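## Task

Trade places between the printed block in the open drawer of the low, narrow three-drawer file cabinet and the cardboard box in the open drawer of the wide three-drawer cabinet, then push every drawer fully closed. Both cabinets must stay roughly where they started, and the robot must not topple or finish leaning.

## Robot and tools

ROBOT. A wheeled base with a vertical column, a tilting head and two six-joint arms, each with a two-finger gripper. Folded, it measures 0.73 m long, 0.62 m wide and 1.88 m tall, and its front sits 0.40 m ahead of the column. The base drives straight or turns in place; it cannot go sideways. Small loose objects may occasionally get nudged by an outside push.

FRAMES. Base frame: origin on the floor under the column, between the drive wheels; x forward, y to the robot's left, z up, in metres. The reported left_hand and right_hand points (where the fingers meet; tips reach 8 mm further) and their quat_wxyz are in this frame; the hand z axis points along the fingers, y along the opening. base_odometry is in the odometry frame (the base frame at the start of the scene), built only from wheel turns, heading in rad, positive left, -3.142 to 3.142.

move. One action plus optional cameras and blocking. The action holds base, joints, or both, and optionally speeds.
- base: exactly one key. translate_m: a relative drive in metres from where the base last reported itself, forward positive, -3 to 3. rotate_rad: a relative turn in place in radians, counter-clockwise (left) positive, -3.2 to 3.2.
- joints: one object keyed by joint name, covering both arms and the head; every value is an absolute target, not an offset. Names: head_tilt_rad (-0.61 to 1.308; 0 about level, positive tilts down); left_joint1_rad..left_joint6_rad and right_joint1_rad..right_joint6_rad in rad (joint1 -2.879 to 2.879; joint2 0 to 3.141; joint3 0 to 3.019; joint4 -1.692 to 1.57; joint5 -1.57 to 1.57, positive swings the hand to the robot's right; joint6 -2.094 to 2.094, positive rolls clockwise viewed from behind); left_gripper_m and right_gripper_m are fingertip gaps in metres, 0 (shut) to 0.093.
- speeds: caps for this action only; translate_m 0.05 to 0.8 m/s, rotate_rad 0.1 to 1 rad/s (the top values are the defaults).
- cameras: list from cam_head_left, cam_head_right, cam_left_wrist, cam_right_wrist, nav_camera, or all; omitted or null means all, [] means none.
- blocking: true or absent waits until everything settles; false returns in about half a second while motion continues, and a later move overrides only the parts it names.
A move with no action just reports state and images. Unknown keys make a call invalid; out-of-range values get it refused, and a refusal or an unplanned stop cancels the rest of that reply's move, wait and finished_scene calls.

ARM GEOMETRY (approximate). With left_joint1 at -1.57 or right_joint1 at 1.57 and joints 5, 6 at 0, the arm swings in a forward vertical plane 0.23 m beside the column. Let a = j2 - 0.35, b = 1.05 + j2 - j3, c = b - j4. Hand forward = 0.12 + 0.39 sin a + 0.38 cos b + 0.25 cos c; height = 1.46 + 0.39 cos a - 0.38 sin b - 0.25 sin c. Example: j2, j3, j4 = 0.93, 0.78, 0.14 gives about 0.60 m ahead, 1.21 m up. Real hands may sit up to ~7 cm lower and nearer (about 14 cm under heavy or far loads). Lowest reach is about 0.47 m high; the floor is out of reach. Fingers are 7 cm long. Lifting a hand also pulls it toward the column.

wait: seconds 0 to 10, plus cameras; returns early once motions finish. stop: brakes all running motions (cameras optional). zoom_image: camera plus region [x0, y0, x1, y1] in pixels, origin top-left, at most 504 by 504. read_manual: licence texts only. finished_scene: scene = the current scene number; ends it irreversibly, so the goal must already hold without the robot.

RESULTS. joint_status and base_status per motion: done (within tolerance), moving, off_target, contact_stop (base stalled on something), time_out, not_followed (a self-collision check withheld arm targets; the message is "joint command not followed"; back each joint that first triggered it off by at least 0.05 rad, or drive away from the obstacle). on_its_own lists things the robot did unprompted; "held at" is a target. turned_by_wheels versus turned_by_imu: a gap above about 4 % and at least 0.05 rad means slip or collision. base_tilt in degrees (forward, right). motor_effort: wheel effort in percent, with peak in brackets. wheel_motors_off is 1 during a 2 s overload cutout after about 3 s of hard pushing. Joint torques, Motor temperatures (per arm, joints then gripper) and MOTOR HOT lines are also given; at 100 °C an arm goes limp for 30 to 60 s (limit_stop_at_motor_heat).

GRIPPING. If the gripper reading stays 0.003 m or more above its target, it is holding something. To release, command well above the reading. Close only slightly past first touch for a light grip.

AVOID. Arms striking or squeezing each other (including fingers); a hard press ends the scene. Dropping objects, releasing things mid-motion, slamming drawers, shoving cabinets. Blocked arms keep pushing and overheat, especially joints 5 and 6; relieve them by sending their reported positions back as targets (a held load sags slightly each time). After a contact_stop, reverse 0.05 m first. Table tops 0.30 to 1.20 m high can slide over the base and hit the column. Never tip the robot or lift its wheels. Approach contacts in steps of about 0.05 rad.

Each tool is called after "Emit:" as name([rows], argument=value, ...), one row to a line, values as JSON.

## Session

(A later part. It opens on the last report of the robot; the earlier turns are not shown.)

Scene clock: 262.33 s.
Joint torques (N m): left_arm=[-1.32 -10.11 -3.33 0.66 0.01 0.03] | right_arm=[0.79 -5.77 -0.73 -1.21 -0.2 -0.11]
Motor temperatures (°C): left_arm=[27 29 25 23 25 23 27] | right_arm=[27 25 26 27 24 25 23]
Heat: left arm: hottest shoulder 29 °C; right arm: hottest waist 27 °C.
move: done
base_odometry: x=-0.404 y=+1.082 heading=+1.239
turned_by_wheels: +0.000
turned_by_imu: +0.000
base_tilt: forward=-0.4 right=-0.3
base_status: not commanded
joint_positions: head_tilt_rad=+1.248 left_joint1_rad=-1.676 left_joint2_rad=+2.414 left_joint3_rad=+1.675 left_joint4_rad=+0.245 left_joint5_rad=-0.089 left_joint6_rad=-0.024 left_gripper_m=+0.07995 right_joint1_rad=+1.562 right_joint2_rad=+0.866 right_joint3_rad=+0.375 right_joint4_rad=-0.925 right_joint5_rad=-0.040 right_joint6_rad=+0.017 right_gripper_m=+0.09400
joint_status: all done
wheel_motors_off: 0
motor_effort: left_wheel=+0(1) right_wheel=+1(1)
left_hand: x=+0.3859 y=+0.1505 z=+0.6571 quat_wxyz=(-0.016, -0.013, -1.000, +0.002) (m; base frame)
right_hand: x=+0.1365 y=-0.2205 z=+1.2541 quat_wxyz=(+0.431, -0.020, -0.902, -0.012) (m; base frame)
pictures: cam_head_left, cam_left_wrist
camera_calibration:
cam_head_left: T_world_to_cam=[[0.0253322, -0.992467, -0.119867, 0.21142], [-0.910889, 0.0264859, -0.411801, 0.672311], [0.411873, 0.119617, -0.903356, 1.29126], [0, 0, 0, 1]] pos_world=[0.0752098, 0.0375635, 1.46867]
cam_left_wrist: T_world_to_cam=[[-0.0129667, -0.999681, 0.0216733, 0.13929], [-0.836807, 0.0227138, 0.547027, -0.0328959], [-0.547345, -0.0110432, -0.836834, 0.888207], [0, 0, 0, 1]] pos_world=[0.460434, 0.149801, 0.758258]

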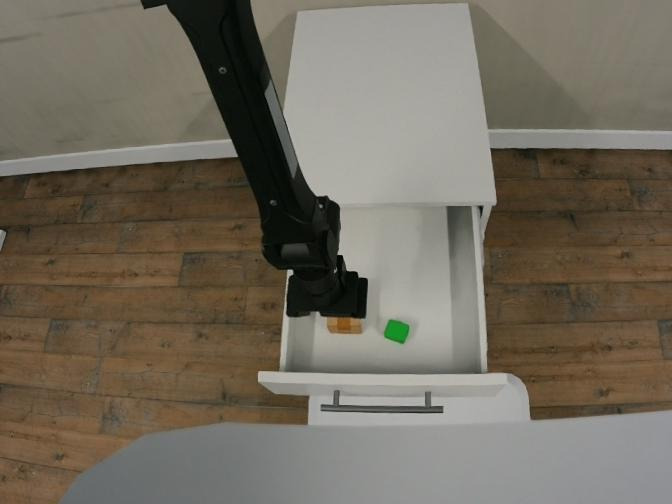

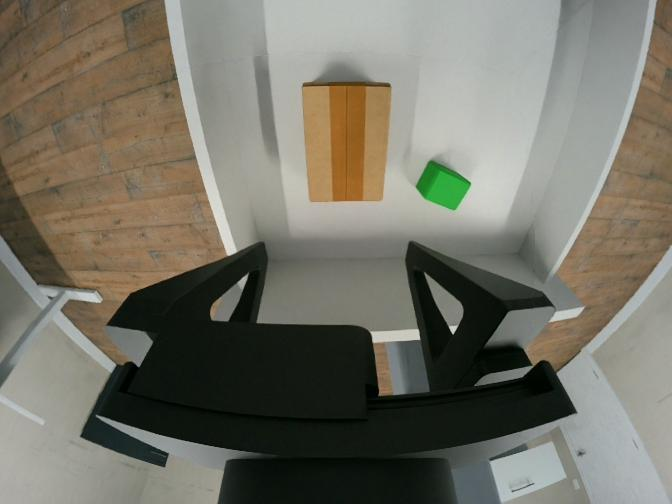

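Emit:
move(joints={"left_joint1_rad":-1.775,"left_joint2_rad":2.495,"left_joint3_rad":1.862,"left_joint4_rad":0.112,"left_joint5_rad":-0.18,"left_joint6_rad":0.38,"left_gripper_m":0.06}, cameras=["cam_head_left","cam_left_wrist"])

Scene clock: 283.13 s.
Joint torques (N m): left_arm=[-3.43 -11.16 -1.36 0.61 0.03 0.11] | right_arm=[0.79 -5.77 -0.76 -1.22 -0.19 -0.11]
Motor temperatures (°C): left_arm=[27 29 25 23 25 23 26] | right_arm=[27 25 26 27 24 25 23]
Heat: left arm: hottest shoulder 29 °C; right arm: hottest waist 27 °C.
move: done
base_odometry: x=-0.404 y=+1.082 heading=+1.239
turned_by_wheels: +0.000
turned_by_imu: +0.000
base_tilt: forward=-0.4 right=-0.3
base_status: not commanded
joint_positions: head_tilt_rad=+1.248 left_joint1_rad=-1.776 left_joint2_rad=+2.501 left_joint3_rad=+1.862 left_joint4_rad=+0.118 left_joint5_rad=-0.179 left_joint6_rad=+0.367 left_gripper_m=+0.06009 right_joint1_rad=+1.562 right_joint2_rad=+0.866 right_joint3_rad=+0.375 right_joint4_rad=-0.925 right_joint5_rad=-0.040 right_joint6_rad=+0.017 right_gripper_m=+0.09400
joint_status: all done
wheel_motors_off: 0
motor_effort: left_wheel=+0(1) right_wheel=+0(1)
left_hand: x=+0.3951 y=+0.0744 z=+0.6323 quat_wxyz=(-0.006, -0.232, -0.973, -0.001) (m; base frame)
right_hand: x=+0.1365 y=-0.2205 z=+1.2541 quat_wxyz=(+0.431, -0.020, -0.902, -0.012) (m; base frame)
pictures: cam_head_left, cam_left_wrist
camera_calibration:
cam_head_left: T_world_to_cam=[[0.0253322, -0.992467, -0.119867, 0.21142], [-0.910889, 0.0264859, -0.411801, 0.672311], [0.411873, 0.119617, -0.903356, 1.29126], [0, 0, 0, 1]] pos_world=[0.0752098, 0.0375635, 1.46867]
cam_left_wrist: T_world_to_cam=[[-0.439938, -0.897936, 0.0128542, 0.230542], [-0.737746, 0.369542, 0.56495, -0.0861614], [-0.512039, 0.23906, -0.825025, 0.831637], [0, 0, 0, 1]] pos_world=[0.46369, 0.0400412, 0.731834]

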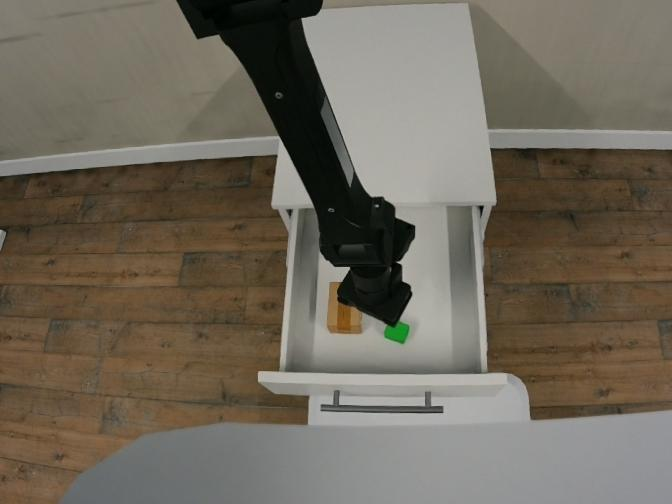

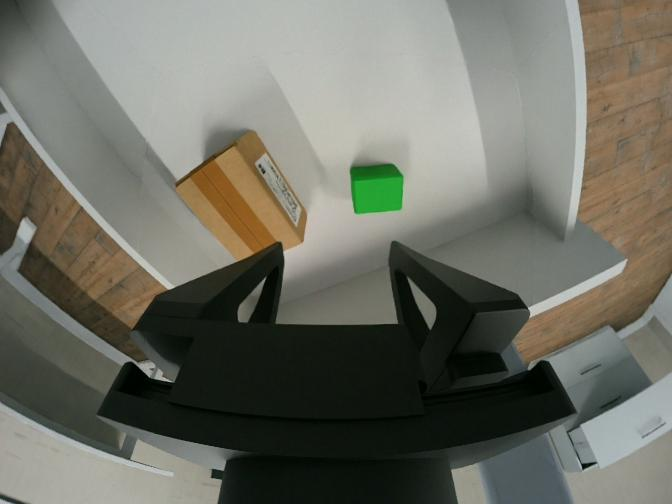

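Emit:
move(joints={"left_joint1_rad":-1.80,"left_joint2_rad":2.65,"left_joint3_rad":2.115,"left_joint4_rad":0.012,"left_joint5_rad":-0.2}, cameras=["cam_head_left","cam_left_wrist"])

Scene clock: 290.50 s.
Joint torques (N m): left_arm=[-4.95 -10.34 -0.31 0.51 0.02 0.11] | right_arm=[0.97 -5.83 -0.73 -1.24 -0.18 -0.12]
Motor temperatures (°C): left_arm=[27 29 25 23 25 23 26] | right_arm=[27 25 26 27 24 25 23]
Heat: left arm: hottest shoulder 29 °C; right arm: hottest waist 27 °C.
move: done
base_odometry: x=-0.404 y=+1.082 heading=+1.239
turned_by_wheels: +0.000
turned_by_imu: +0.000
base_tilt: forward=-0.4 right=-0.3
base_status: not commanded
joint_positions: head_tilt_rad=+1.248 left_joint1_rad=-1.792 left_joint2_rad=+2.653 left_joint3_rad=+2.112 left_joint4_rad=+0.020 left_joint5_rad=-0.199 left_joint6_rad=+0.367 left_gripper_m=+0.06009 right_joint1_rad=+1.562 right_joint2_rad=+0.866 right_joint3_rad=+0.375 right_joint4_rad=-0.925 right_joint5_rad=-0.040 right_joint6_rad=+0.017 right_gripper_m=+0.09400
joint_status: all done
wheel_motors_off: 0
motor_effort: left_wheel=+0(0) right_wheel=+1(1)
left_hand: x=+0.3949 y=+0.0548 z=+0.5866 quat_wxyz=(-0.006, -0.236, -0.972, -0.005) (m; base frame)
right_hand: x=+0.1365 y=-0.2205 z=+1.2541 quat_wxyz=(+0.431, -0.020, -0.902, -0.012) (m; base frame)
pictures: cam_head_left, cam_left_wrist
camera_calibration:
cam_head_left: T_world_to_cam=[[0.0253322, -0.992467, -0.119867, 0.21142], [-0.910889, 0.0264859, -0.411801, 0.672311], [0.411873, 0.119617, -0.903356, 1.29126], [0, 0, 0, 1]] pos_world=[0.0752098, 0.0375635, 1.46867]
cam_left_wrist: T_world_to_cam=[[-0.446903, -0.894559, 0.00653954, 0.21975], [-0.735884, 0.371769, 0.565918, -0.054645], [-0.508678, 0.248098, -0.824436, 0.796362], [0, 0, 0, 1]] pos_world=[0.463086, 0.0193189, 0.686037]

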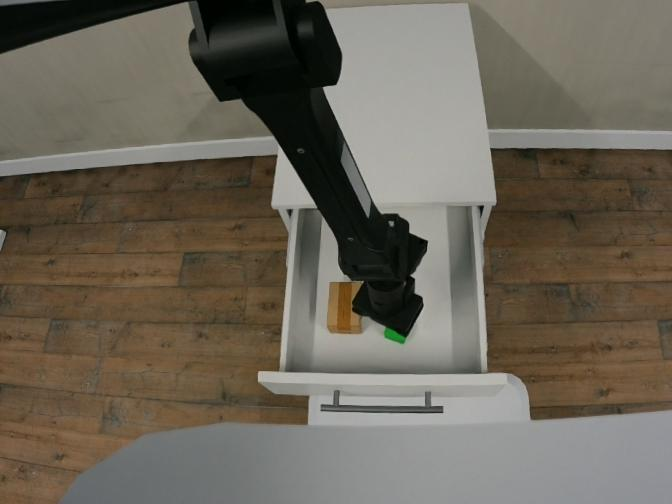

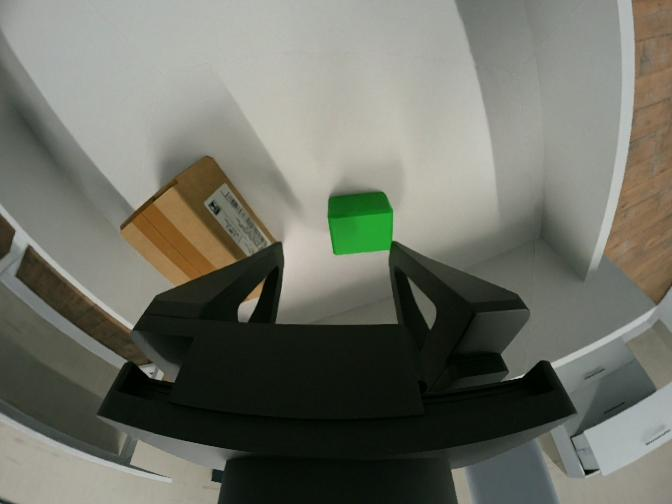

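Emit:
move(joints={"left_joint1_rad":-1.81,"left_joint2_rad":2.765,"left_joint3_rad":2.30,"left_joint4_rad":-0.06,"left_joint5_rad":-0.21}, cameras=["cam_left_wrist"])

Scene clock: 299.27 s.
Joint torques (N m): left_arm=[-5.54 -9.23 0.54 0.5 0 0.11] | right_arm=[0.91 -5.66 -0.76 -1.2 -0.19 -0.11]
Motor temperatures (°C): left_arm=[27 29 24 23 25 23 26] | right_arm=[27 25 26 27 24 25 23]
Heat: left arm: hottest shoulder 29 °C; right arm: hottest waist 27 °C.
move: done
base_odometry: x=-0.404 y=+1.082 heading=+1.239
turned_by_wheels: +0.000
turned_by_imu: +0.000
base_tilt: forward=-0.4 right=-0.3
base_status: not commanded
joint_positions: head_tilt_rad=+1.248 left_joint1_rad=-1.799 left_joint2_rad=+2.760 left_joint3_rad=+2.292 left_joint4_rad=-0.052 left_joint5_rad=-0.208 left_joint6_rad=+0.367 left_gripper_m=+0.06008 right_joint1_rad=+1.562 right_joint2_rad=+0.866 right_joint3_rad=+0.375 right_joint4_rad=-0.925 right_joint5_rad=-0.040 right_joint6_rad=+0.017 right_gripper_m=+0.09400
joint_status: all done
wheel_motors_off: 0
motor_effort: left_wheel=+0(1) right_wheel=+0(1)
left_hand: x=+0.3935 y=+0.0446 z=+0.5598 quat_wxyz=(-0.007, -0.238, -0.971, -0.006) (m; base frame)
right_hand: x=+0.1365 y=-0.2205 z=+1.2541 quat_wxyz=(+0.431, -0.020, -0.902, -0.012) (m; base frame)
pictures: cam_left_wrist
camera_calibration:
cam_left_wrist: T_world_to_cam=[[-0.449481, -0.893286, 0.00259555, 0.213271], [-0.736413, 0.372187, 0.564954, -0.0360817], [-0.505632, 0.252025, -0.825118, 0.775052], [0, 0, 0, 1]] pos_world=[0.461181, 0.00860946, 0.65934]

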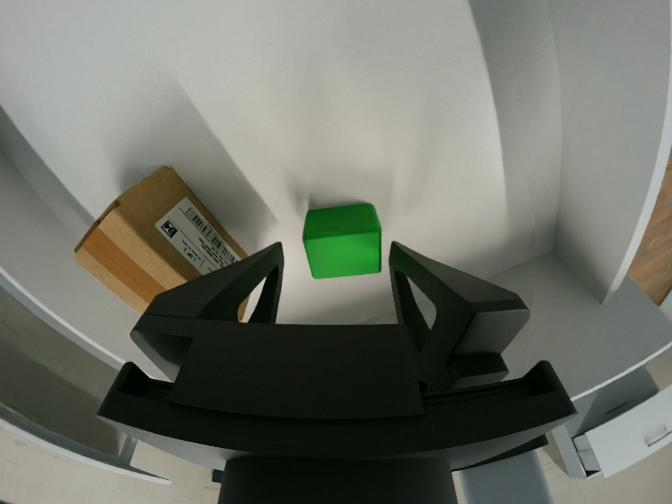

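Emit:
move(joints={"left_joint2_rad":2.81,"left_joint3_rad":2.375,"left_joint4_rad":-0.09}, cameras=[])

Emit:
move(joints={"left_gripper_m":0.042}, cameras=["cam_left_wrist"])

Emit:
move(joints={"left_gripper_m":0.015}, cameras=["cam_left_wrist"])

Scene clock: 307.53 s.
Joint torques (N m): left_arm=[-5.6 -8.76 0.87 0.5 0 0.11] | right_arm=[0.97 -5.89 -0.73 -1.22 -0.2 -0.1]
Motor temperatures (°C): left_arm=[27 29 24 23 25 23 26] | right_arm=[27 25 26 27 24 25 23]
Heat: left arm: hottest shoulder 29 °C; right arm: hottest waist 27 °C.
move: done
base_odometry: x=-0.404 y=+1.082 heading=+1.239
turned_by_wheels: +0.000
turned_by_imu: +0.000
base_tilt: forward=-0.4 right=-0.3
base_status: not commanded
joint_positions: head_tilt_rad=+1.248 left_joint1_rad=-1.799 left_joint2_rad=+2.796 left_joint3_rad=+2.366 left_joint4_rad=-0.081 left_joint5_rad=-0.208 left_joint6_rad=+0.367 left_gripper_m=+0.06008 right_joint1_rad=+1.562 right_joint2_rad=+0.866 right_joint3_rad=+0.375 right_joint4_rad=-0.925 right_joint5_rad=-0.040 right_joint6_rad=+0.017 right_gripper_m=+0.09400
joint_status: all done
wheel_motors_off: 0
motor_effort: left_wheel=+0(1) right_wheel=+0(1)
left_hand: x=+0.3997 y=+0.0424 z=+0.5521 quat_wxyz=(-0.011, -0.237, -0.971, -0.007) (m; base frame)
right_hand: x=+0.1365 y=-0.2205 z=+1.2541 quat_wxyz=(+0.431, -0.020, -0.902, -0.012) (m; base frame)
pictures: none
No camera images: "cameras" was empty.

Scene clock: 308.00 s.
Joint torques (N m): left_arm=[-5.6 -8.7 0.88 0.5 0 0.11] | right_arm=[0.91 -5.89 -0.72 -1.2 -0.19 -0.11]
Motor temperatures (°C): left_arm=[27 29 24 23 25 23 26] | right_arm=[27 25 26 27 24 25 23]
Heat: left arm: hottest shoulder 29 °C; right arm: hottest waist 27 °C.
move: done
base_odometry: x=-0.404 y=+1.082 heading=+1.239
turned_by_wheels: +0.000
turned_by_imu: +0.000
base_tilt: forward=-0.4 right=-0.3
base_status: not commanded
joint_positions: head_tilt_rad=+1.248 left_joint1_rad=-1.799 left_joint2_rad=+2.796 left_joint3_rad=+2.366 left_joint4_rad=-0.081 left_joint5_rad=-0.208 left_joint6_rad=+0.367 left_gripper_m=+0.04213 right_joint1_rad=+1.562 right_joint2_rad=+0.866 right_joint3_rad=+0.375 right_joint4_rad=-0.925 right_joint5_rad=-0.040 right_joint6_rad=+0.017 right_gripper_m=+0.09400
joint_status: all done
wheel_motors_off: 0
motor_effort: left_wheel=+0(0) right_wheel=-1(1)
left_hand: x=+0.3997 y=+0.0424 z=+0.5521 quat_wxyz=(-0.011, -0.237, -0.971, -0.007) (m; base frame)
right_hand: x=+0.1365 y=-0.2205 z=+1.2541 quat_wxyz=(+0.431, -0.020, -0.902, -0.012) (m; base frame)
pictures: cam_left_wrist
camera_calibration:
cam_left_wrist: T_world_to_cam=[[-0.447955, -0.894056, -0.000351507, 0.215143], [-0.741886, 0.371492, 0.558211, -0.0204129], [-0.498941, 0.250314, -0.829699, 0.772307], [0, 0, 0, 1]] pos_world=[0.466566, 0.00661378, 0.652253]

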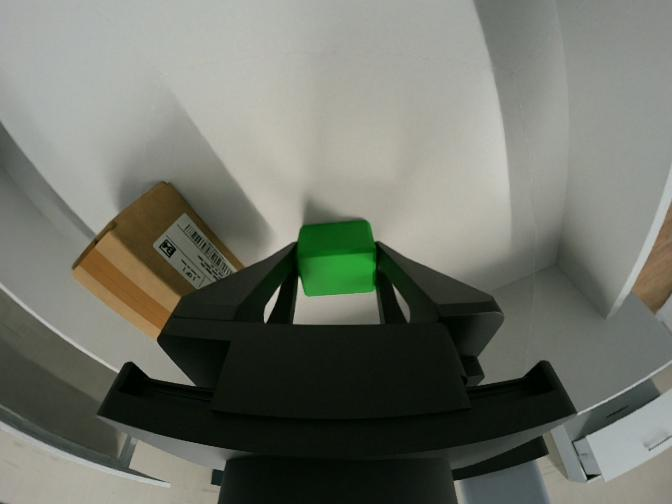

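Scene clock: 308.53 s.
Joint torques (N m): left_arm=[-5.6 -8.7 0.88 0.5 0.04 0.11] | right_arm=[0.85 -5.77 -0.77 -1.26 -0.19 -0.12]
Motor temperatures (°C): left_arm=[27 29 24 23 25 23 26] | right_arm=[27 25 26 27 24 25 23]
Heat: left arm: hottest shoulder 29 °C; right arm: hottest waist 27 °C.
move: off_target
base_odometry: x=-0.404 y=+1.082 heading=+1.239
turned_by_wheels: +0.000
turned_by_imu: +0.000
base_tilt: forward=-0.4 right=-0.3
base_status: not commanded
joint_positions: head_tilt_rad=+1.248 left_joint1_rad=-1.799 left_joint2_rad=+2.796 left_joint3_rad=+2.366 left_joint4_rad=-0.081 left_joint5_rad=-0.209 left_joint6_rad=+0.367 left_gripper_m=+0.03867 right_joint1_rad=+1.562 right_joint2_rad=+0.866 right_joint3_rad=+0.375 right_joint4_rad=-0.925 right_joint5_rad=-0.040 right_joint6_rad=+0.017 right_gripper_m=+0.09400
joint_status: left_gripper_m off_target (ended at +0.03870, target +0.01500)
wheel_motors_off: 0
motor_effort: left_wheel=+0(1) right_wheel=+0(1)
left_hand: x=+0.3997 y=+0.0422 z=+0.5522 quat_wxyz=(-0.011, -0.237, -0.971, -0.007) (m; base frame)
right_hand: x=+0.1365 y=-0.2205 z=+1.2541 quat_wxyz=(+0.431, -0.020, -0.902, -0.012) (m; base frame)
pictures: cam_left_wrist
camera_calibration:
cam_left_wrist: T_world_to_cam=[[-0.448096, -0.893985, -0.00105712, 0.215399], [-0.741857, 0.371184, 0.558453, -0.0205265], [-0.498856, 0.251025, -0.829535, 0.772315], [0, 0, 0, 1]] pos_world=[0.466566, 0.00631221, 0.652353]

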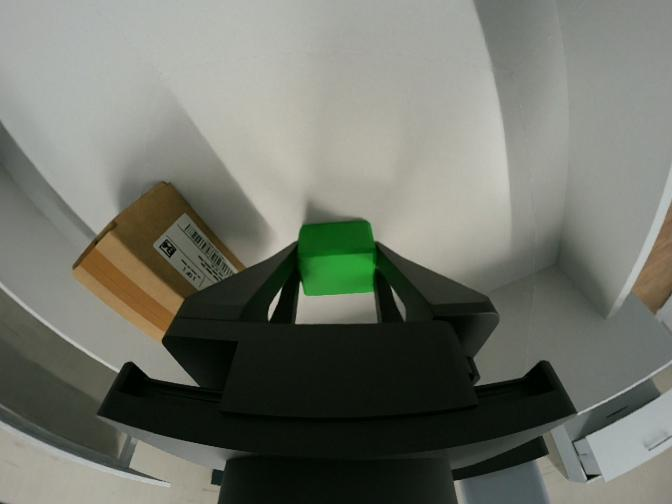

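Emit:
move(joints={"left_joint2_rad":2.495,"left_joint3_rad":1.862,"left_joint4_rad":0.112}, cameras=["cam_left_wrist"])

Emit:
move(joints={"left_joint1_rad":-1.6,"left_joint2_rad":1.82,"left_joint3_rad":0.90,"left_joint4_rad":0.40,"left_joint5_rad":-0.03,"left_joint6_rad":0.1}, cameras=["cam_left_wrist"])

Emit:
move(base={"translate_m": -0.4}, joints={"head_tilt_rad": 1.1}, cameras=["cam_head_left","cam_head_right"])

Emit:
move(joints={"right_joint1_rad":1.7,"right_joint2_rad":2.0,"right_joint3_rad":1.3,"right_joint4_rad":0.6,"right_joint5_rad":0.1,"right_joint6_rad":0.0,"right_gripper_m":0.0}, cameras=[])

Emit:
move(joints={"right_joint1_rad":1.90,"right_joint2_rad":2.832,"right_joint3_rad":2.48,"right_joint4_rad":0.35,"right_joint5_rad":0.3}, cameras=["cam_head_left","cam_right_wrist"])

Scene clock: 325.57 s.
Joint torques (N m): left_arm=[-5.07 -10.64 -1.47 0.9 0.03 0.11] | right_arm=[0.79 -5.71 -0.75 -1.25 -0.19 -0.11]
Motor temperatures (°C): left_arm=[27 29 24 23 25 23 27] | right_arm=[27 25 26 27 24 25 23]
Heat: left arm: hottest shoulder 29 °C; right arm: hottest waist 27 °C.
move: done
base_odometry: x=-0.404 y=+1.082 heading=+1.239
turned_by_wheels: +0.000
turned_by_imu: +0.000
base_tilt: forward=-0.4 right=-0.3
base_status: not commanded
joint_positions: head_tilt_rad=+1.248 left_joint1_rad=-1.799 left_joint2_rad=+2.492 left_joint3_rad=+1.865 left_joint4_rad=+0.109 left_joint5_rad=-0.209 left_joint6_rad=+0.368 left_gripper_m=+0.03868 right_joint1_rad=+1.562 right_joint2_rad=+0.866 right_joint3_rad=+0.375 right_joint4_rad=-0.925 right_joint5_rad=-0.040 right_joint6_rad=+0.017 right_gripper_m=+0.09400
joint_status: all done
wheel_motors_off: 0
motor_effort: left_wheel=+0(1) right_wheel=+0(1)
left_hand: x=+0.4011 y=+0.0593 z=+0.6379 quat_wxyz=(-0.008, -0.238, -0.971, -0.007) (m; base frame)
right_hand: x=+0.1365 y=-0.2205 z=+1.2541 quat_wxyz=(+0.431, -0.020, -0.902, -0.012) (m; base frame)
pictures: cam_left_wrist
camera_calibration:
cam_left_wrist: T_world_to_cam=[[-0.449657, -0.893201, 0.00114511, 0.230584], [-0.737491, 0.371992, 0.563675, -0.0787964], [-0.503901, 0.252616, -0.825996, 0.839462], [0, 0, 0, 1]] pos_world=[0.468577, 0.0232081, 0.737543]

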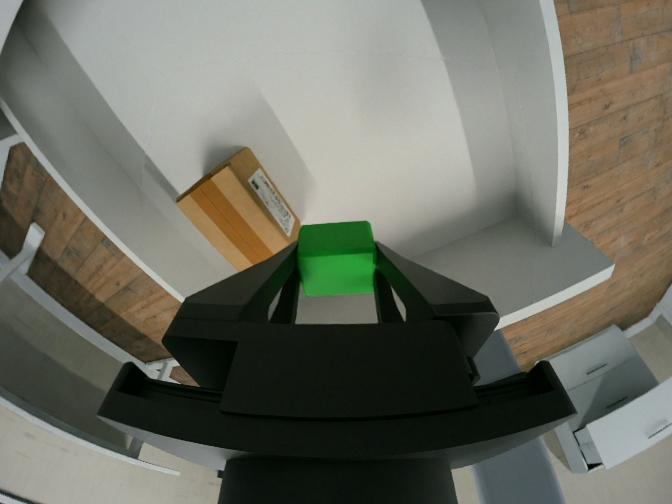

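Scene clock: 327.17 s.
Joint torques (N m): left_arm=[0.91 -10.99 -3.28 0.79 0.07 -0.11] | right_arm=[0.97 -5.95 -0.77 -1.18 -0.19 -0.11]
Motor temperatures (°C): left_arm=[27 29 24 23 25 23 27] | right_arm=[27 25 26 27 24 25 23]
Heat: left arm: hottest shoulder 29 °C; right arm: hottest waist 27 °C.
move: done
base_odometry: x=-0.404 y=+1.082 heading=+1.239
turned_by_wheels: +0.000
turned_by_imu: +0.000
base_tilt: forward=-0.4 right=-0.3
base_status: not commanded
joint_positions: head_tilt_rad=+1.248 left_joint1_rad=-1.603 left_joint2_rad=+1.829 left_joint3_rad=+0.894 left_joint4_rad=+0.400 left_joint5_rad=-0.030 left_joint6_rad=+0.110 left_gripper_m=+0.03868 right_joint1_rad=+1.562 right_joint2_rad=+0.866 right_joint3_rad=+0.375 right_joint4_rad=-0.925 right_joint5_rad=-0.040 right_joint6_rad=+0.017 right_gripper_m=+0.09400
joint_status: all done
wheel_motors_off: 0
motor_effort: left_wheel=-1(1) right_wheel=+0(2)
left_hand: x=+0.3515 y=+0.2100 z=+0.8943 quat_wxyz=(+0.006, -0.063, -0.998, -0.001) (m; base frame)
right_hand: x=+0.1365 y=-0.2205 z=+1.2541 quat_wxyz=(+0.431, -0.020, -0.902, -0.012) (m; base frame)
pictures: cam_left_wrist
camera_calibration:
cam_left_wrist: T_world_to_cam=[[-0.112397, -0.993525, 0.0165851, 0.231307], [-0.806493, 0.100963, 0.58256, -0.251606], [-0.580462, 0.0521024, -0.812619, 1.04534], [0, 0, 0, 1]] pos_world=[0.429861, 0.200747, 0.992202]

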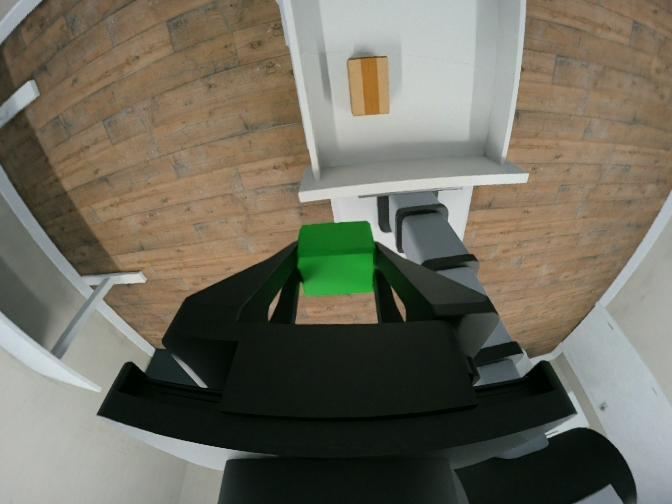

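Scene clock: 329.30 s.
Joint torques (N m): left_arm=[1.2 -10.81 -3.37 0.83 0.07 -0.11] | right_arm=[0.91 -5.83 -0.53 -1.28 -0.21 -0.11]
Motor temperatures (°C): left_arm=[27 29 24 23 25 23 27] | right_arm=[27 25 26 27 24 25 23]
Heat: left arm: hottest shoulder 29 °C; right arm: hottest waist 27 °C.
move: done
base_odometry: x=-0.534 y=+0.704 heading=+1.238
turned_by_wheels: -0.001
turned_by_imu: -0.001
base_tilt: forward=-0.4 right=-0.3
base_status: done
joint_positions: head_tilt_rad=+1.112 left_joint1_rad=-1.603 left_joint2_rad=+1.828 left_joint3_rad=+0.898 left_joint4_rad=+0.400 left_joint5_rad=-0.030 left_joint6_rad=+0.110 left_gripper_m=+0.03868 right_joint1_rad=+1.562 right_joint2_rad=+0.866 right_joint3_rad=+0.373 right_joint4_rad=-0.925 right_joint5_rad=-0.040 right_joint6_rad=+0.017 right_gripper_m=+0.09400
joint_status: all done
wheel_motors_off: 0
motor_effort: left_wheel=-1(58) right_wheel=+0(52)
left_hand: x=+0.3540 y=+0.2099 z=+0.8938 quat_wxyz=(+0.004, -0.063, -0.998, -0.001) (m; base frame)
right_hand: x=+0.1350 y=-0.2205 z=+1.2546 quat_wxyz=(+0.433, -0.020, -0.901, -0.012) (m; base frame)
pictures: cam_head_left, cam_head_right
camera_calibration:
cam_head_left: T_world_to_cam=[[0.0413891, -0.992466, -0.11532, 0.203622], [-0.846457, 0.0264927, -0.531798, 0.853912], [0.530846, 0.119624, -0.838983, 1.18623], [0, 0, 0, 1]] pos_world=[0.0846678, 0.0375635, 1.47281]
cam_head_right: T_world_to_cam=[[0.0568438, -0.990196, -0.127599, 0.152017], [-0.85197, 0.0185204, -0.523263, 0.845209], [0.520496, 0.138455, -0.842564, 1.19058], [0, 0, 0, 1]] pos_world=[0.0917622, -0.0299685, 1.4648]

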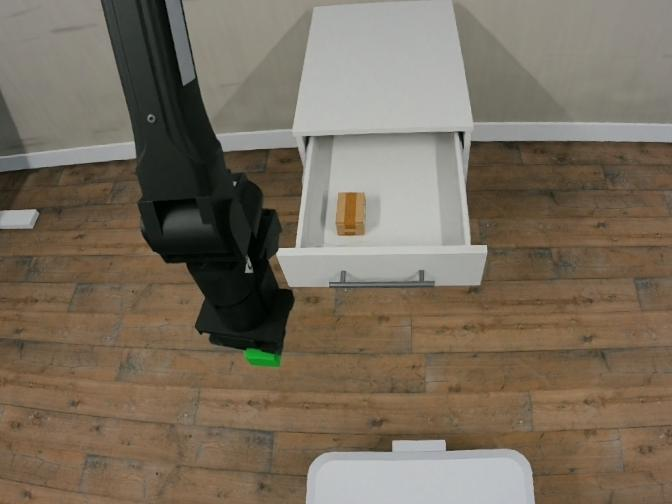

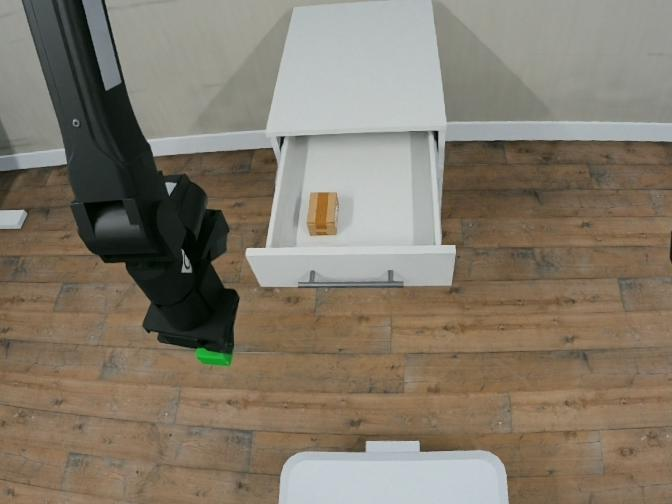

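Scene clock: 331.07 s.
Joint torques (N m): left_arm=[1.14 -11.05 -3.47 0.81 0.07 -0.11] | right_arm=[3.37 -14.45 -0.17 1.31 0 -0.13]
Motor temperatures (°C): left_arm=[27 29 24 23 25 23 27] | right_arm=[27 25 26 27 24 25 23]
Heat: left arm: hottest shoulder 29 °C; right arm: hottest waist 27 °C.
move: done
base_odometry: x=-0.534 y=+0.704 heading=+1.238
turned_by_wheels: +0.000
turned_by_imu: +0.000
base_tilt: forward=-0.4 right=-0.3
base_status: not commanded
joint_positions: head_tilt_rad=+1.112 left_joint1_rad=-1.603 left_joint2_rad=+1.828 left_joint3_rad=+0.898 left_joint4_rad=+0.400 left_joint5_rad=-0.030 left_joint6_rad=+0.110 left_gripper_m=+0.03868 right_joint1_rad=+1.702 right_joint2_rad=+2.007 right_joint3_rad=+1.300 right_joint4_rad=+0.588 right_joint5_rad=+0.097 right_joint6_rad=+0.004 right_gripper_m=+0.00124
joint_status: all done
wheel_motors_off: 0
motor_effort: left_wheel=-3(4) right_wheel=+1(3)
left_hand: x=+0.3540 y=+0.2099 z=+0.8938 quat_wxyz=(+0.004, -0.063, -0.998, -0.001) (m; base frame)
right_hand: x=+0.5318 y=-0.1402 z=+0.8247 quat_wxyz=(-0.201, +0.009, -0.979, -0.015) (m; base frame)
pictures: none
No camera images: "cameras" was empty.

Scene clock: 333.07 s.
Joint torques (N m): left_arm=[1.14 -11.05 -3.47 0.81 0.06 -0.11] | right_arm=[10.11 -11.16 3.3 1.09 -0.04 -0.13]
Motor temperatures (°C): left_arm=[27 29 24 23 25 23 27] | right_arm=[27 25 26 27 24 25 23]
Heat: left arm: hottest shoulder 29 °C; right arm: hottest waist 27 °C.
move: done
base_odometry: x=-0.534 y=+0.704 heading=+1.238
turned_by_wheels: +0.000
turned_by_imu: +0.000
base_tilt: forward=-0.4 right=-0.3
base_status: not commanded
joint_positions: head_tilt_rad=+1.112 left_joint1_rad=-1.603 left_joint2_rad=+1.828 left_joint3_rad=+0.898 left_joint4_rad=+0.400 left_joint5_rad=-0.030 left_joint6_rad=+0.110 left_gripper_m=+0.03868 right_joint1_rad=+1.901 right_joint2_rad=+2.817 right_joint3_rad=+2.483 right_joint4_rad=+0.348 right_joint5_rad=+0.298 right_joint6_rad=+0.004 right_gripper_m=+0.00124
joint_status: all done
wheel_motors_off: 0
motor_effort: left_wheel=-3(5) right_wheel=+1(2)
left_hand: x=+0.3540 y=+0.2099 z=+0.8938 quat_wxyz=(+0.004, -0.063, -0.998, -0.001) (m; base frame)
right_hand: x=+0.5378 y=+0.0519 z=+0.6074 quat_wxyz=(-0.265, +0.000, -0.964, -0.017) (m; base frame)
pictures: cam_head_left, cam_right_wrist
camera_calibration:
cam_head_left: T_world_to_cam=[[0.0413891, -0.992466, -0.11532, 0.203622], [-0.846457, 0.0264927, -0.531798, 0.853912], [0.530846, 0.119624, -0.838983, 1.18623], [0, 0, 0, 1]] pos_world=[0.0846678, 0.0375635, 1.47281]
cam_right_wrist: T_world_to_cam=[[0.00922053, -0.999487, -0.0306579, 0.0638312], [-0.997105, -0.0115042, 0.0751668, 0.49754], [-0.0754809, 0.029876, -0.9967, 0.76736], [0, 0, 0, 1]] pos_world=[0.553432, 0.0465966, 0.729385]

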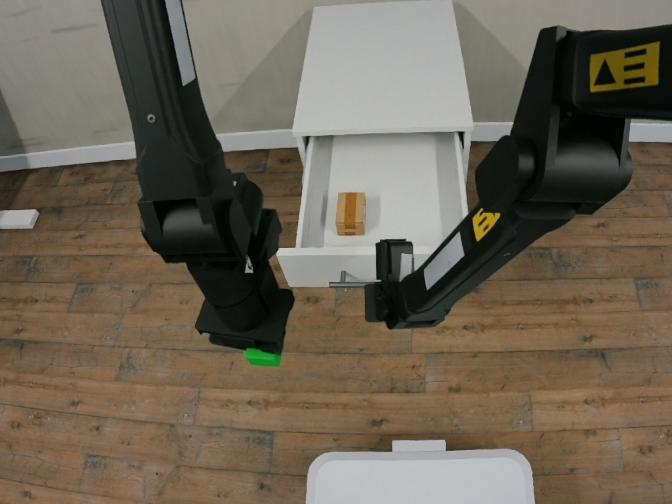

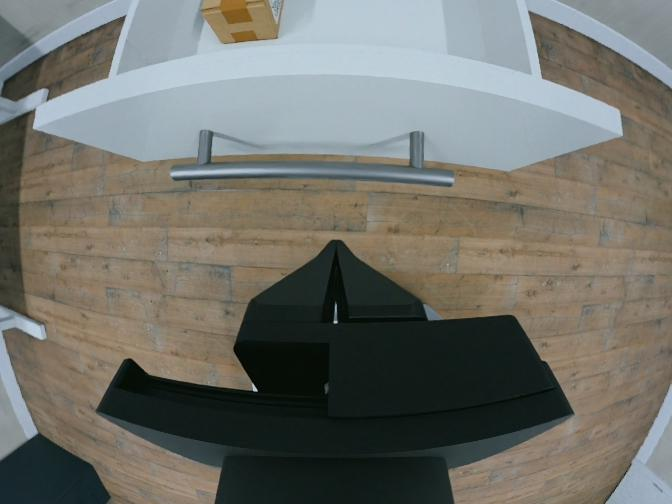

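Emit:
move(base={"translate_m": 0.3}, speeds={"translate_m": 0.1}, cameras=["cam_head_left","cam_right_wrist"])

Scene clock: 342.07 s.
Joint torques (N m): left_arm=[1.2 -10.99 -3.58 0.85 0.06 -0.11] | right_arm=[10.29 -13.27 4.71 1.35 -0.1 -0.15]
Motor temperatures (°C): left_arm=[27 29 25 23 25 23 27] | right_arm=[27 25 26 27 24 25 24]
Heat: left arm: hottest shoulder 29 °C; right arm: hottest waist 27 °C.
move: done
base_odometry: x=-0.436 y=+0.988 heading=+1.237
turned_by_wheels: -0.001
turned_by_imu: -0.001
base_tilt: forward=-0.4 right=-0.3
base_status: done
joint_positions: head_tilt_rad=+1.112 left_joint1_rad=-1.603 left_joint2_rad=+1.828 left_joint3_rad=+0.900 left_joint4_rad=+0.400 left_joint5_rad=-0.030 left_joint6_rad=+0.110 left_gripper_m=+0.03868 right_joint1_rad=+1.901 right_joint2_rad=+2.856 right_joint3_rad=+2.459 right_joint4_rad=+0.338 right_joint5_rad=+0.300 right_joint6_rad=+0.004 right_gripper_m=+0.00124
joint_status: not commanded
wheel_motors_off: 0
motor_effort: left_wheel=-1(70) right_wheel=+1(33)
left_hand: x=+0.3554 y=+0.2099 z=+0.8936 quat_wxyz=(+0.002, -0.063, -0.998, -0.001) (m; base frame)
right_hand: x=+0.4874 y=+0.0492 z=+0.5859 quat_wxyz=(-0.232, +0.011, -0.973, -0.013) (m; base frame)
pictures: cam_head_left, cam_right_wrist
camera_calibration:
cam_head_left: T_world_to_cam=[[0.041442, -0.992466, -0.115295, 0.203579], [-0.846218, 0.026488, -0.532178, 0.854451], [0.531223, 0.119619, -0.838745, 1.18584], [0, 0, 0, 1]] pos_world=[0.0846674, 0.0375635, 1.47281]
cam_right_wrist: T_world_to_cam=[[0.0269034, -0.999474, -0.0180931, 0.0449793], [-0.989154, -0.0292314, 0.143941, 0.405591], [-0.144395, 0.0140244, -0.989421, 0.772367], [0, 0, 0, 1]] pos_world=[0.511508, 0.0459797, 0.706628]

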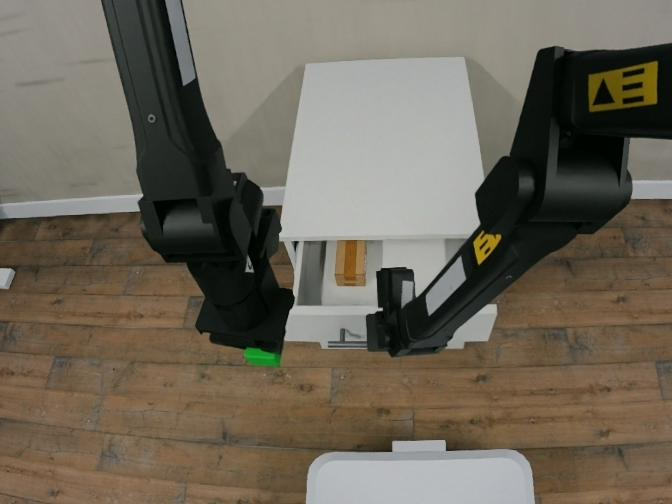

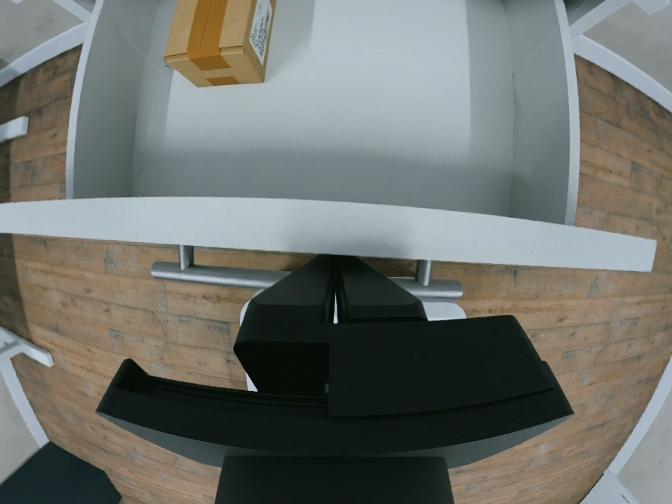

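Emit:
move(base={"translate_m": 0.13}, speeds={"translate_m": 0.08}, cameras=["cam_head_left","cam_right_wrist"])

Scene clock: 348.33 s.
Joint torques (N m): left_arm=[1.14 -11.11 -3.64 0.77 0.07 -0.11] | right_arm=[10.11 -13.51 4.74 1.29 -0.12 -0.14]
Motor temperatures (°C): left_arm=[27 29 25 23 25 23 27] | right_arm=[27 25 26 27 24 25 24]
Heat: left arm: hottest shoulder 29 °C; right arm: hottest waist 27 °C.
move: done
base_odometry: x=-0.393 y=+1.111 heading=+1.236
turned_by_wheels: -0.001
turned_by_imu: -0.001
base_tilt: forward=-0.4 right=-0.3
base_status: done
joint_positions: head_tilt_rad=+1.112 left_joint1_rad=-1.603 left_joint2_rad=+1.828 left_joint3_rad=+0.901 left_joint4_rad=+0.400 left_joint5_rad=-0.030 left_joint6_rad=+0.110 left_gripper_m=+0.03868 right_joint1_rad=+1.902 right_joint2_rad=+2.861 right_joint3_rad=+2.459 right_joint4_rad=+0.337 right_joint5_rad=+0.300 right_joint6_rad=+0.004 right_gripper_m=+0.00124
joint_status: not commanded
wheel_motors_off: 0
motor_effort: left_wheel=+0(43) right_wheel=+0(37)
left_hand: x=+0.3563 y=+0.2099 z=+0.8933 quat_wxyz=(+0.002, -0.063, -0.998, -0.001) (m; base frame)
right_hand: x=+0.4827 y=+0.0494 z=+0.5841 quat_wxyz=(-0.229, +0.012, -0.973, -0.013) (m; base frame)
pictures: cam_head_left, cam_right_wrist
camera_calibration:
cam_head_left: T_world_to_cam=[[0.0414524, -0.992467, -0.115288, 0.203569], [-0.846217, 0.0264758, -0.53218, 0.854453], [0.531223, 0.119619, -0.838745, 1.18584], [0, 0, 0, 1]] pos_world=[0.0846673, 0.0375635, 1.47281]
cam_right_wrist: T_world_to_cam=[[0.0286322, -0.999435, -0.0176315, 0.0441479], [-0.9883, -0.030948, 0.149351, 0.397665], [-0.149812, 0.013149, -0.988627, 0.772025], [0, 0, 0, 1]] pos_world=[0.507407, 0.0462785, 0.704631]

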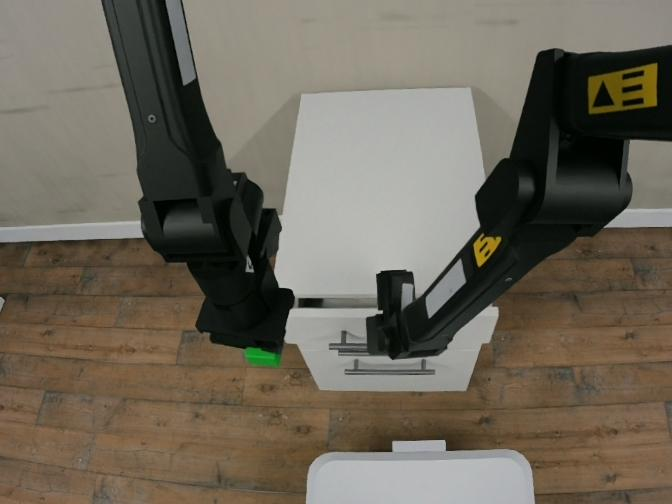

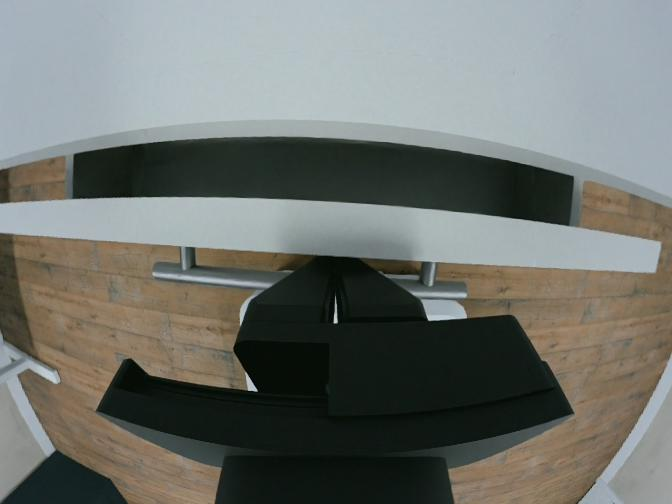

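Emit:
move(base={"translate_m": 0.04}, speeds={"translate_m": 0.05}, cameras=["cam_head_left","cam_right_wrist"])

Scene clock: 354.47 s.
Joint torques (N m): left_arm=[1.26 -11.16 -3.77 0.81 0.07 -0.11] | right_arm=[10.17 -13.51 4.81 1.44 -0.11 -0.14]
Motor temperatures (°C): left_arm=[27 29 25 23 25 23 27] | right_arm=[27 26 26 27 24 25 24]
Heat: left arm: hottest shoulder 29 °C; right arm: hottest waist 27 °C.
move: done
base_odometry: x=-0.380 y=+1.148 heading=+1.236
turned_by_wheels: +0.000
turned_by_imu: +0.000
base_tilt: forward=-0.4 right=-0.3
base_status: done
joint_positions: head_tilt_rad=+1.111 left_joint1_rad=-1.603 left_joint2_rad=+1.827 left_joint3_rad=+0.902 left_joint4_rad=+0.400 left_joint5_rad=-0.030 left_joint6_rad=+0.110 left_gripper_m=+0.03868 right_joint1_rad=+1.902 right_joint2_rad=+2.859 right_joint3_rad=+2.458 right_joint4_rad=+0.335 right_joint5_rad=+0.300 right_joint6_rad=+0.004 right_gripper_m=+0.00123
joint_status: not commanded
wheel_motors_off: 0
motor_effort: left_wheel=+0(40) right_wheel=+1(38)
left_hand: x=+0.3570 y=+0.2099 z=+0.8935 quat_wxyz=(+0.001, -0.063, -0.998, -0.001) (m; base frame)
right_hand: x=+0.4831 y=+0.0498 z=+0.5844 quat_wxyz=(-0.228, +0.012, -0.973, -0.013) (m; base frame)
pictures: cam_head_left, cam_right_wrist
camera_calibration:
cam_head_left: T_world_to_cam=[[0.0414694, -0.992466, -0.115286, 0.203565], [-0.846143, 0.026477, -0.532297, 0.85462], [0.531339, 0.119623, -0.838671, 1.18572], [0, 0, 0, 1]] pos_world=[0.0846672, 0.0375635, 1.47281]
cam_right_wrist: T_world_to_cam=[[0.0291972, -0.999416, -0.0177702, 0.0443455], [-0.98807, -0.0315459, 0.150738, 0.397159], [-0.15121, 0.0131571, -0.988414, 0.772966], [0, 0, 0, 1]] pos_world=[0.508006, 0.0466784, 0.704932]

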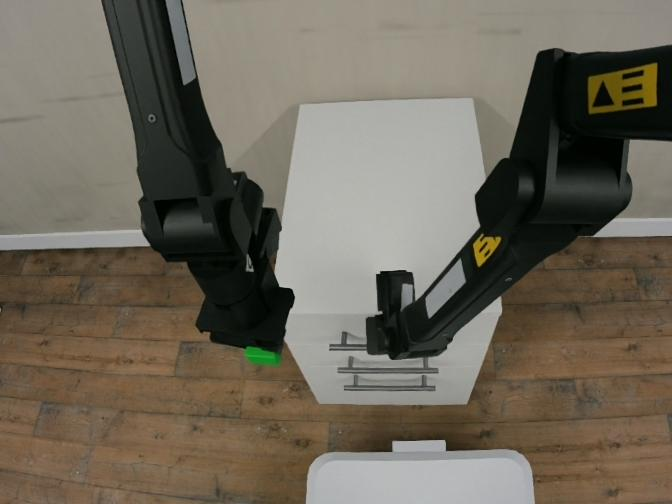

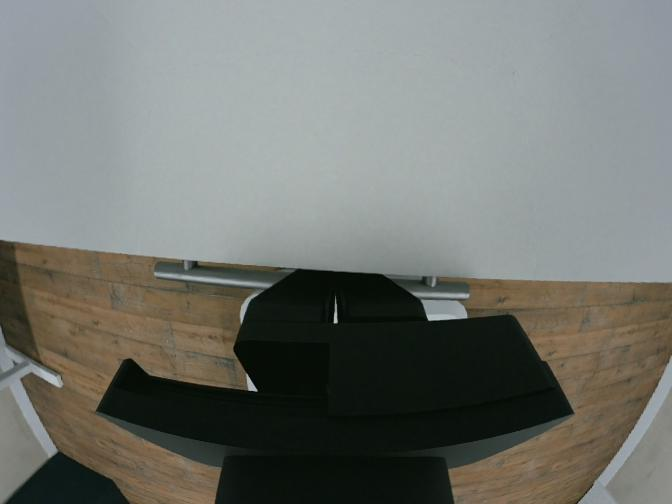

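Emit:
move(base={"translate_m": 0.015}, speeds={"translate_m": 0.05}, cameras=["cam_head_left","cam_right_wrist"])

Scene clock: 359.17 s.
Joint torques (N m): left_arm=[1.14 -11.11 -3.85 0.88 0.07 -0.11] | right_arm=[10.23 -13.98 5.09 1.59 -0.1 -0.15]
Motor temperatures (°C): left_arm=[27 29 25 23 25 23 27] | right_arm=[27 26 26 27 24 25 24]
Heat: left arm: hottest shoulder 29 °C; right arm: hottest waist 27 °C.
move: done
base_odometry: x=-0.375 y=+1.163 heading=+1.235
turned_by_wheels: +0.000
turned_by_imu: +0.000
base_tilt: forward=-0.4 right=-0.3
base_status: done
joint_positions: head_tilt_rad=+1.111 left_joint1_rad=-1.603 left_joint2_rad=+1.826 left_joint3_rad=+0.904 left_joint4_rad=+0.399 left_joint5_rad=-0.030 left_joint6_rad=+0.110 left_gripper_m=+0.03868 right_joint1_rad=+1.903 right_joint2_rad=+2.870 right_joint3_rad=+2.453 right_joint4_rad=+0.330 right_joint5_rad=+0.300 right_joint6_rad=+0.004 right_gripper_m=+0.00123
joint_status: not commanded
wheel_motors_off: 0
motor_effort: left_wheel=+0(45) right_wheel=+1(36)
left_hand: x=+0.3585 y=+0.2098 z=+0.8935 quat_wxyz=(+0.000, -0.063, -0.998, -0.001) (m; base frame)
right_hand: x=+0.4688 y=+0.0497 z=+0.5791 quat_wxyz=(-0.218, +0.015, -0.976, -0.012) (m; base frame)
pictures: cam_head_left, cam_right_wrist
camera_calibration:
cam_head_left: T_world_to_cam=[[0.0414694, -0.992466, -0.115286, 0.203565], [-0.846143, 0.026477, -0.532297, 0.85462], [0.531339, 0.119623, -0.838671, 1.18572], [0, 0, 0, 1]] pos_world=[0.0846672, 0.0375635, 1.47281]
cam_right_wrist: T_world_to_cam=[[0.0351396, -0.99926, -0.0156672, 0.0405565], [-0.984667, -0.0372983, 0.170412, 0.371206], [-0.17087, 0.00943878, -0.985248, 0.773171], [0, 0, 0, 1]] pos_world=[0.496201, 0.0470741, 0.699143]

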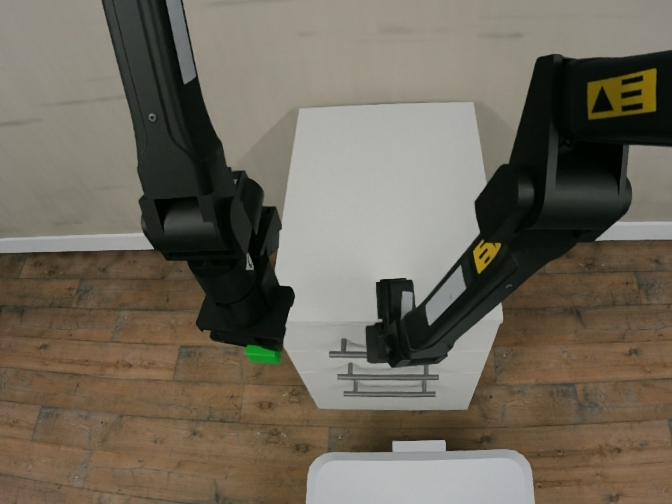

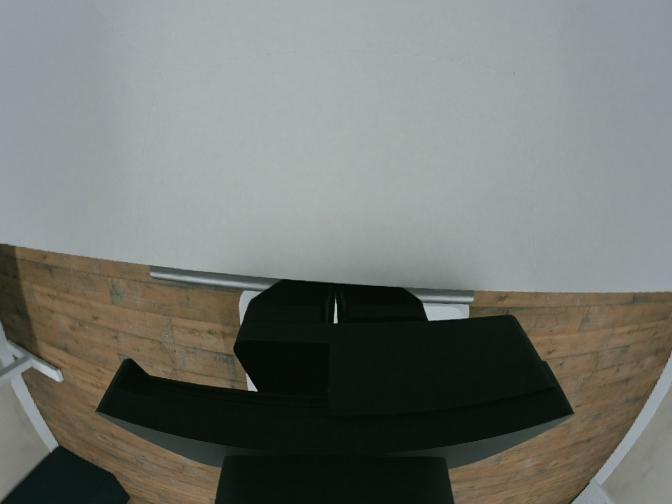

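Emit:
move(base={"translate_m": -0.5}, cameras=["nav_camera","cam_head_right"])

Emit:
move(joints={"right_joint1_rad":1.7,"right_joint2_rad":2.0,"right_joint3_rad":1.3,"right_joint4_rad":0.6,"right_joint5_rad":0.1}, cameras=[])

Emit:
zoom_image(camera="cam_head_right", region=[200, 0, 520, 260])

Scene clock: 383.17 s.
Joint torques (N m): left_arm=[1.14 -10.81 -3.74 0.84 0.07 -0.11] | right_arm=[10.11 -12.28 3.54 1.25 -0.11 -0.13]
Motor temperatures (°C): left_arm=[27 29 25 23 25 23 27] | right_arm=[28 26 27 27 24 25 25]
Heat: left arm: hottest shoulder 29 °C; right arm: hottest waist 28 °C.
move: done
base_odometry: x=-0.539 y=+0.690 heading=+1.234
turned_by_wheels: -0.001
turned_by_imu: -0.001
base_tilt: forward=-0.4 right=-0.3
base_status: done
joint_positions: head_tilt_rad=+1.111 left_joint1_rad=-1.603 left_joint2_rad=+1.826 left_joint3_rad=+0.902 left_joint4_rad=+0.399 left_joint5_rad=-0.030 left_joint6_rad=+0.110 left_gripper_m=+0.03869 right_joint1_rad=+1.903 right_joint2_rad=+2.830 right_joint3_rad=+2.477 right_joint4_rad=+0.340 right_joint5_rad=+0.300 right_joint6_rad=+0.004 right_gripper_m=+0.00123
joint_status: not commanded
wheel_motors_off: 0
motor_effort: left_wheel=-1(42) right_wheel=+0(59)
left_hand: x=+0.3579 y=+0.2098 z=+0.8936 quat_wxyz=(+0.001, -0.063, -0.998, -0.001) (m; base frame)
right_hand: x=+0.5215 y=+0.0524 z=+0.6003 quat_wxyz=(-0.253, +0.004, -0.967, -0.016) (m; base frame)
pictures: cam_head_right, nav_camera
camera_calibration:
cam_head_right: T_world_to_cam=[[0.0569298, -0.990197, -0.127552, 0.151946], [-0.851617, 0.0185153, -0.523837, 0.846156], [0.521063, 0.138447, -0.842215, 1.19005], [0, 0, 0, 1]] pos_world=[0.0918617, -0.0299685, 1.4649]

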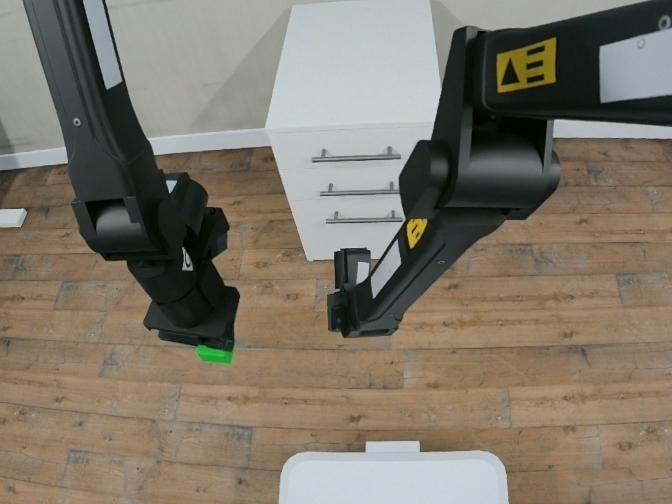

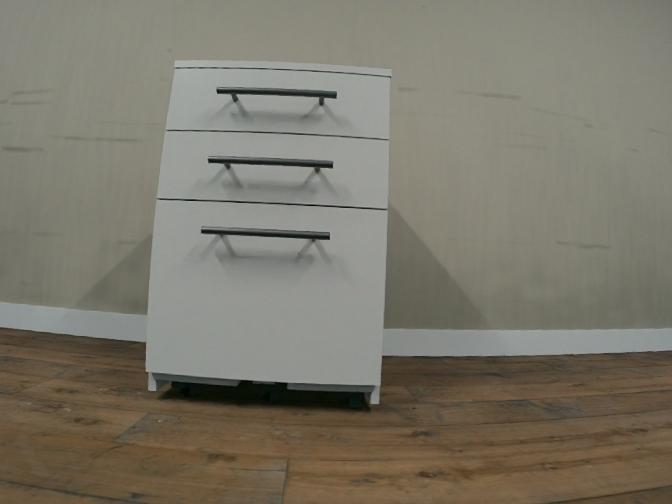

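Scene clock: 385.07 s.
Joint torques (N m): left_arm=[1.2 -10.93 -3.73 0.84 0.07 -0.11] | right_arm=[3.31 -14.92 -0.05 0.94 -0.18 -0.13]
Motor temperatures (°C): left_arm=[27 29 25 23 25 23 27] | right_arm=[28 26 27 27 24 25 25]
Heat: left arm: hottest shoulder 29 °C; right arm: hottest waist 28 °C.
move: done
base_odometry: x=-0.539 y=+0.690 heading=+1.234
turned_by_wheels: +0.000
turned_by_imu: +0.000
base_tilt: forward=-0.4 right=-0.3
base_status: not commanded
joint_positions: head_tilt_rad=+1.111 left_joint1_rad=-1.603 left_joint2_rad=+1.826 left_joint3_rad=+0.902 left_joint4_rad=+0.399 left_joint5_rad=-0.030 left_joint6_rad=+0.110 left_gripper_m=+0.03869 right_joint1_rad=+1.707 right_joint2_rad=+2.012 right_joint3_rad=+1.297 right_joint4_rad=+0.599 right_joint5_rad=+0.101 right_joint6_rad=+0.003 right_gripper_m=+0.00123
joint_status: all done
wheel_motors_off: 0
motor_effort: left_wheel=-4(6) right_wheel=+2(3)
left_hand: x=+0.3579 y=+0.2098 z=+0.8936 quat_wxyz=(+0.001, -0.063, -0.998, -0.001) (m; base frame)
right_hand: x=+0.5289 y=-0.1369 z=+0.8238 quat_wxyz=(-0.203, +0.010, -0.979, -0.016) (m; base frame)
pictures: none
No camera images: "cameras" was empty.

Scaled by 1.575 from the camera's 672x504 image, which has a finer 960x720 frame.

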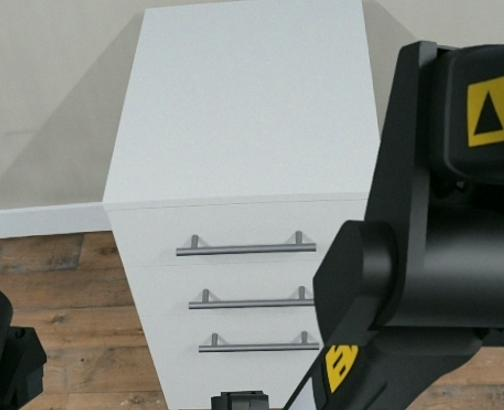

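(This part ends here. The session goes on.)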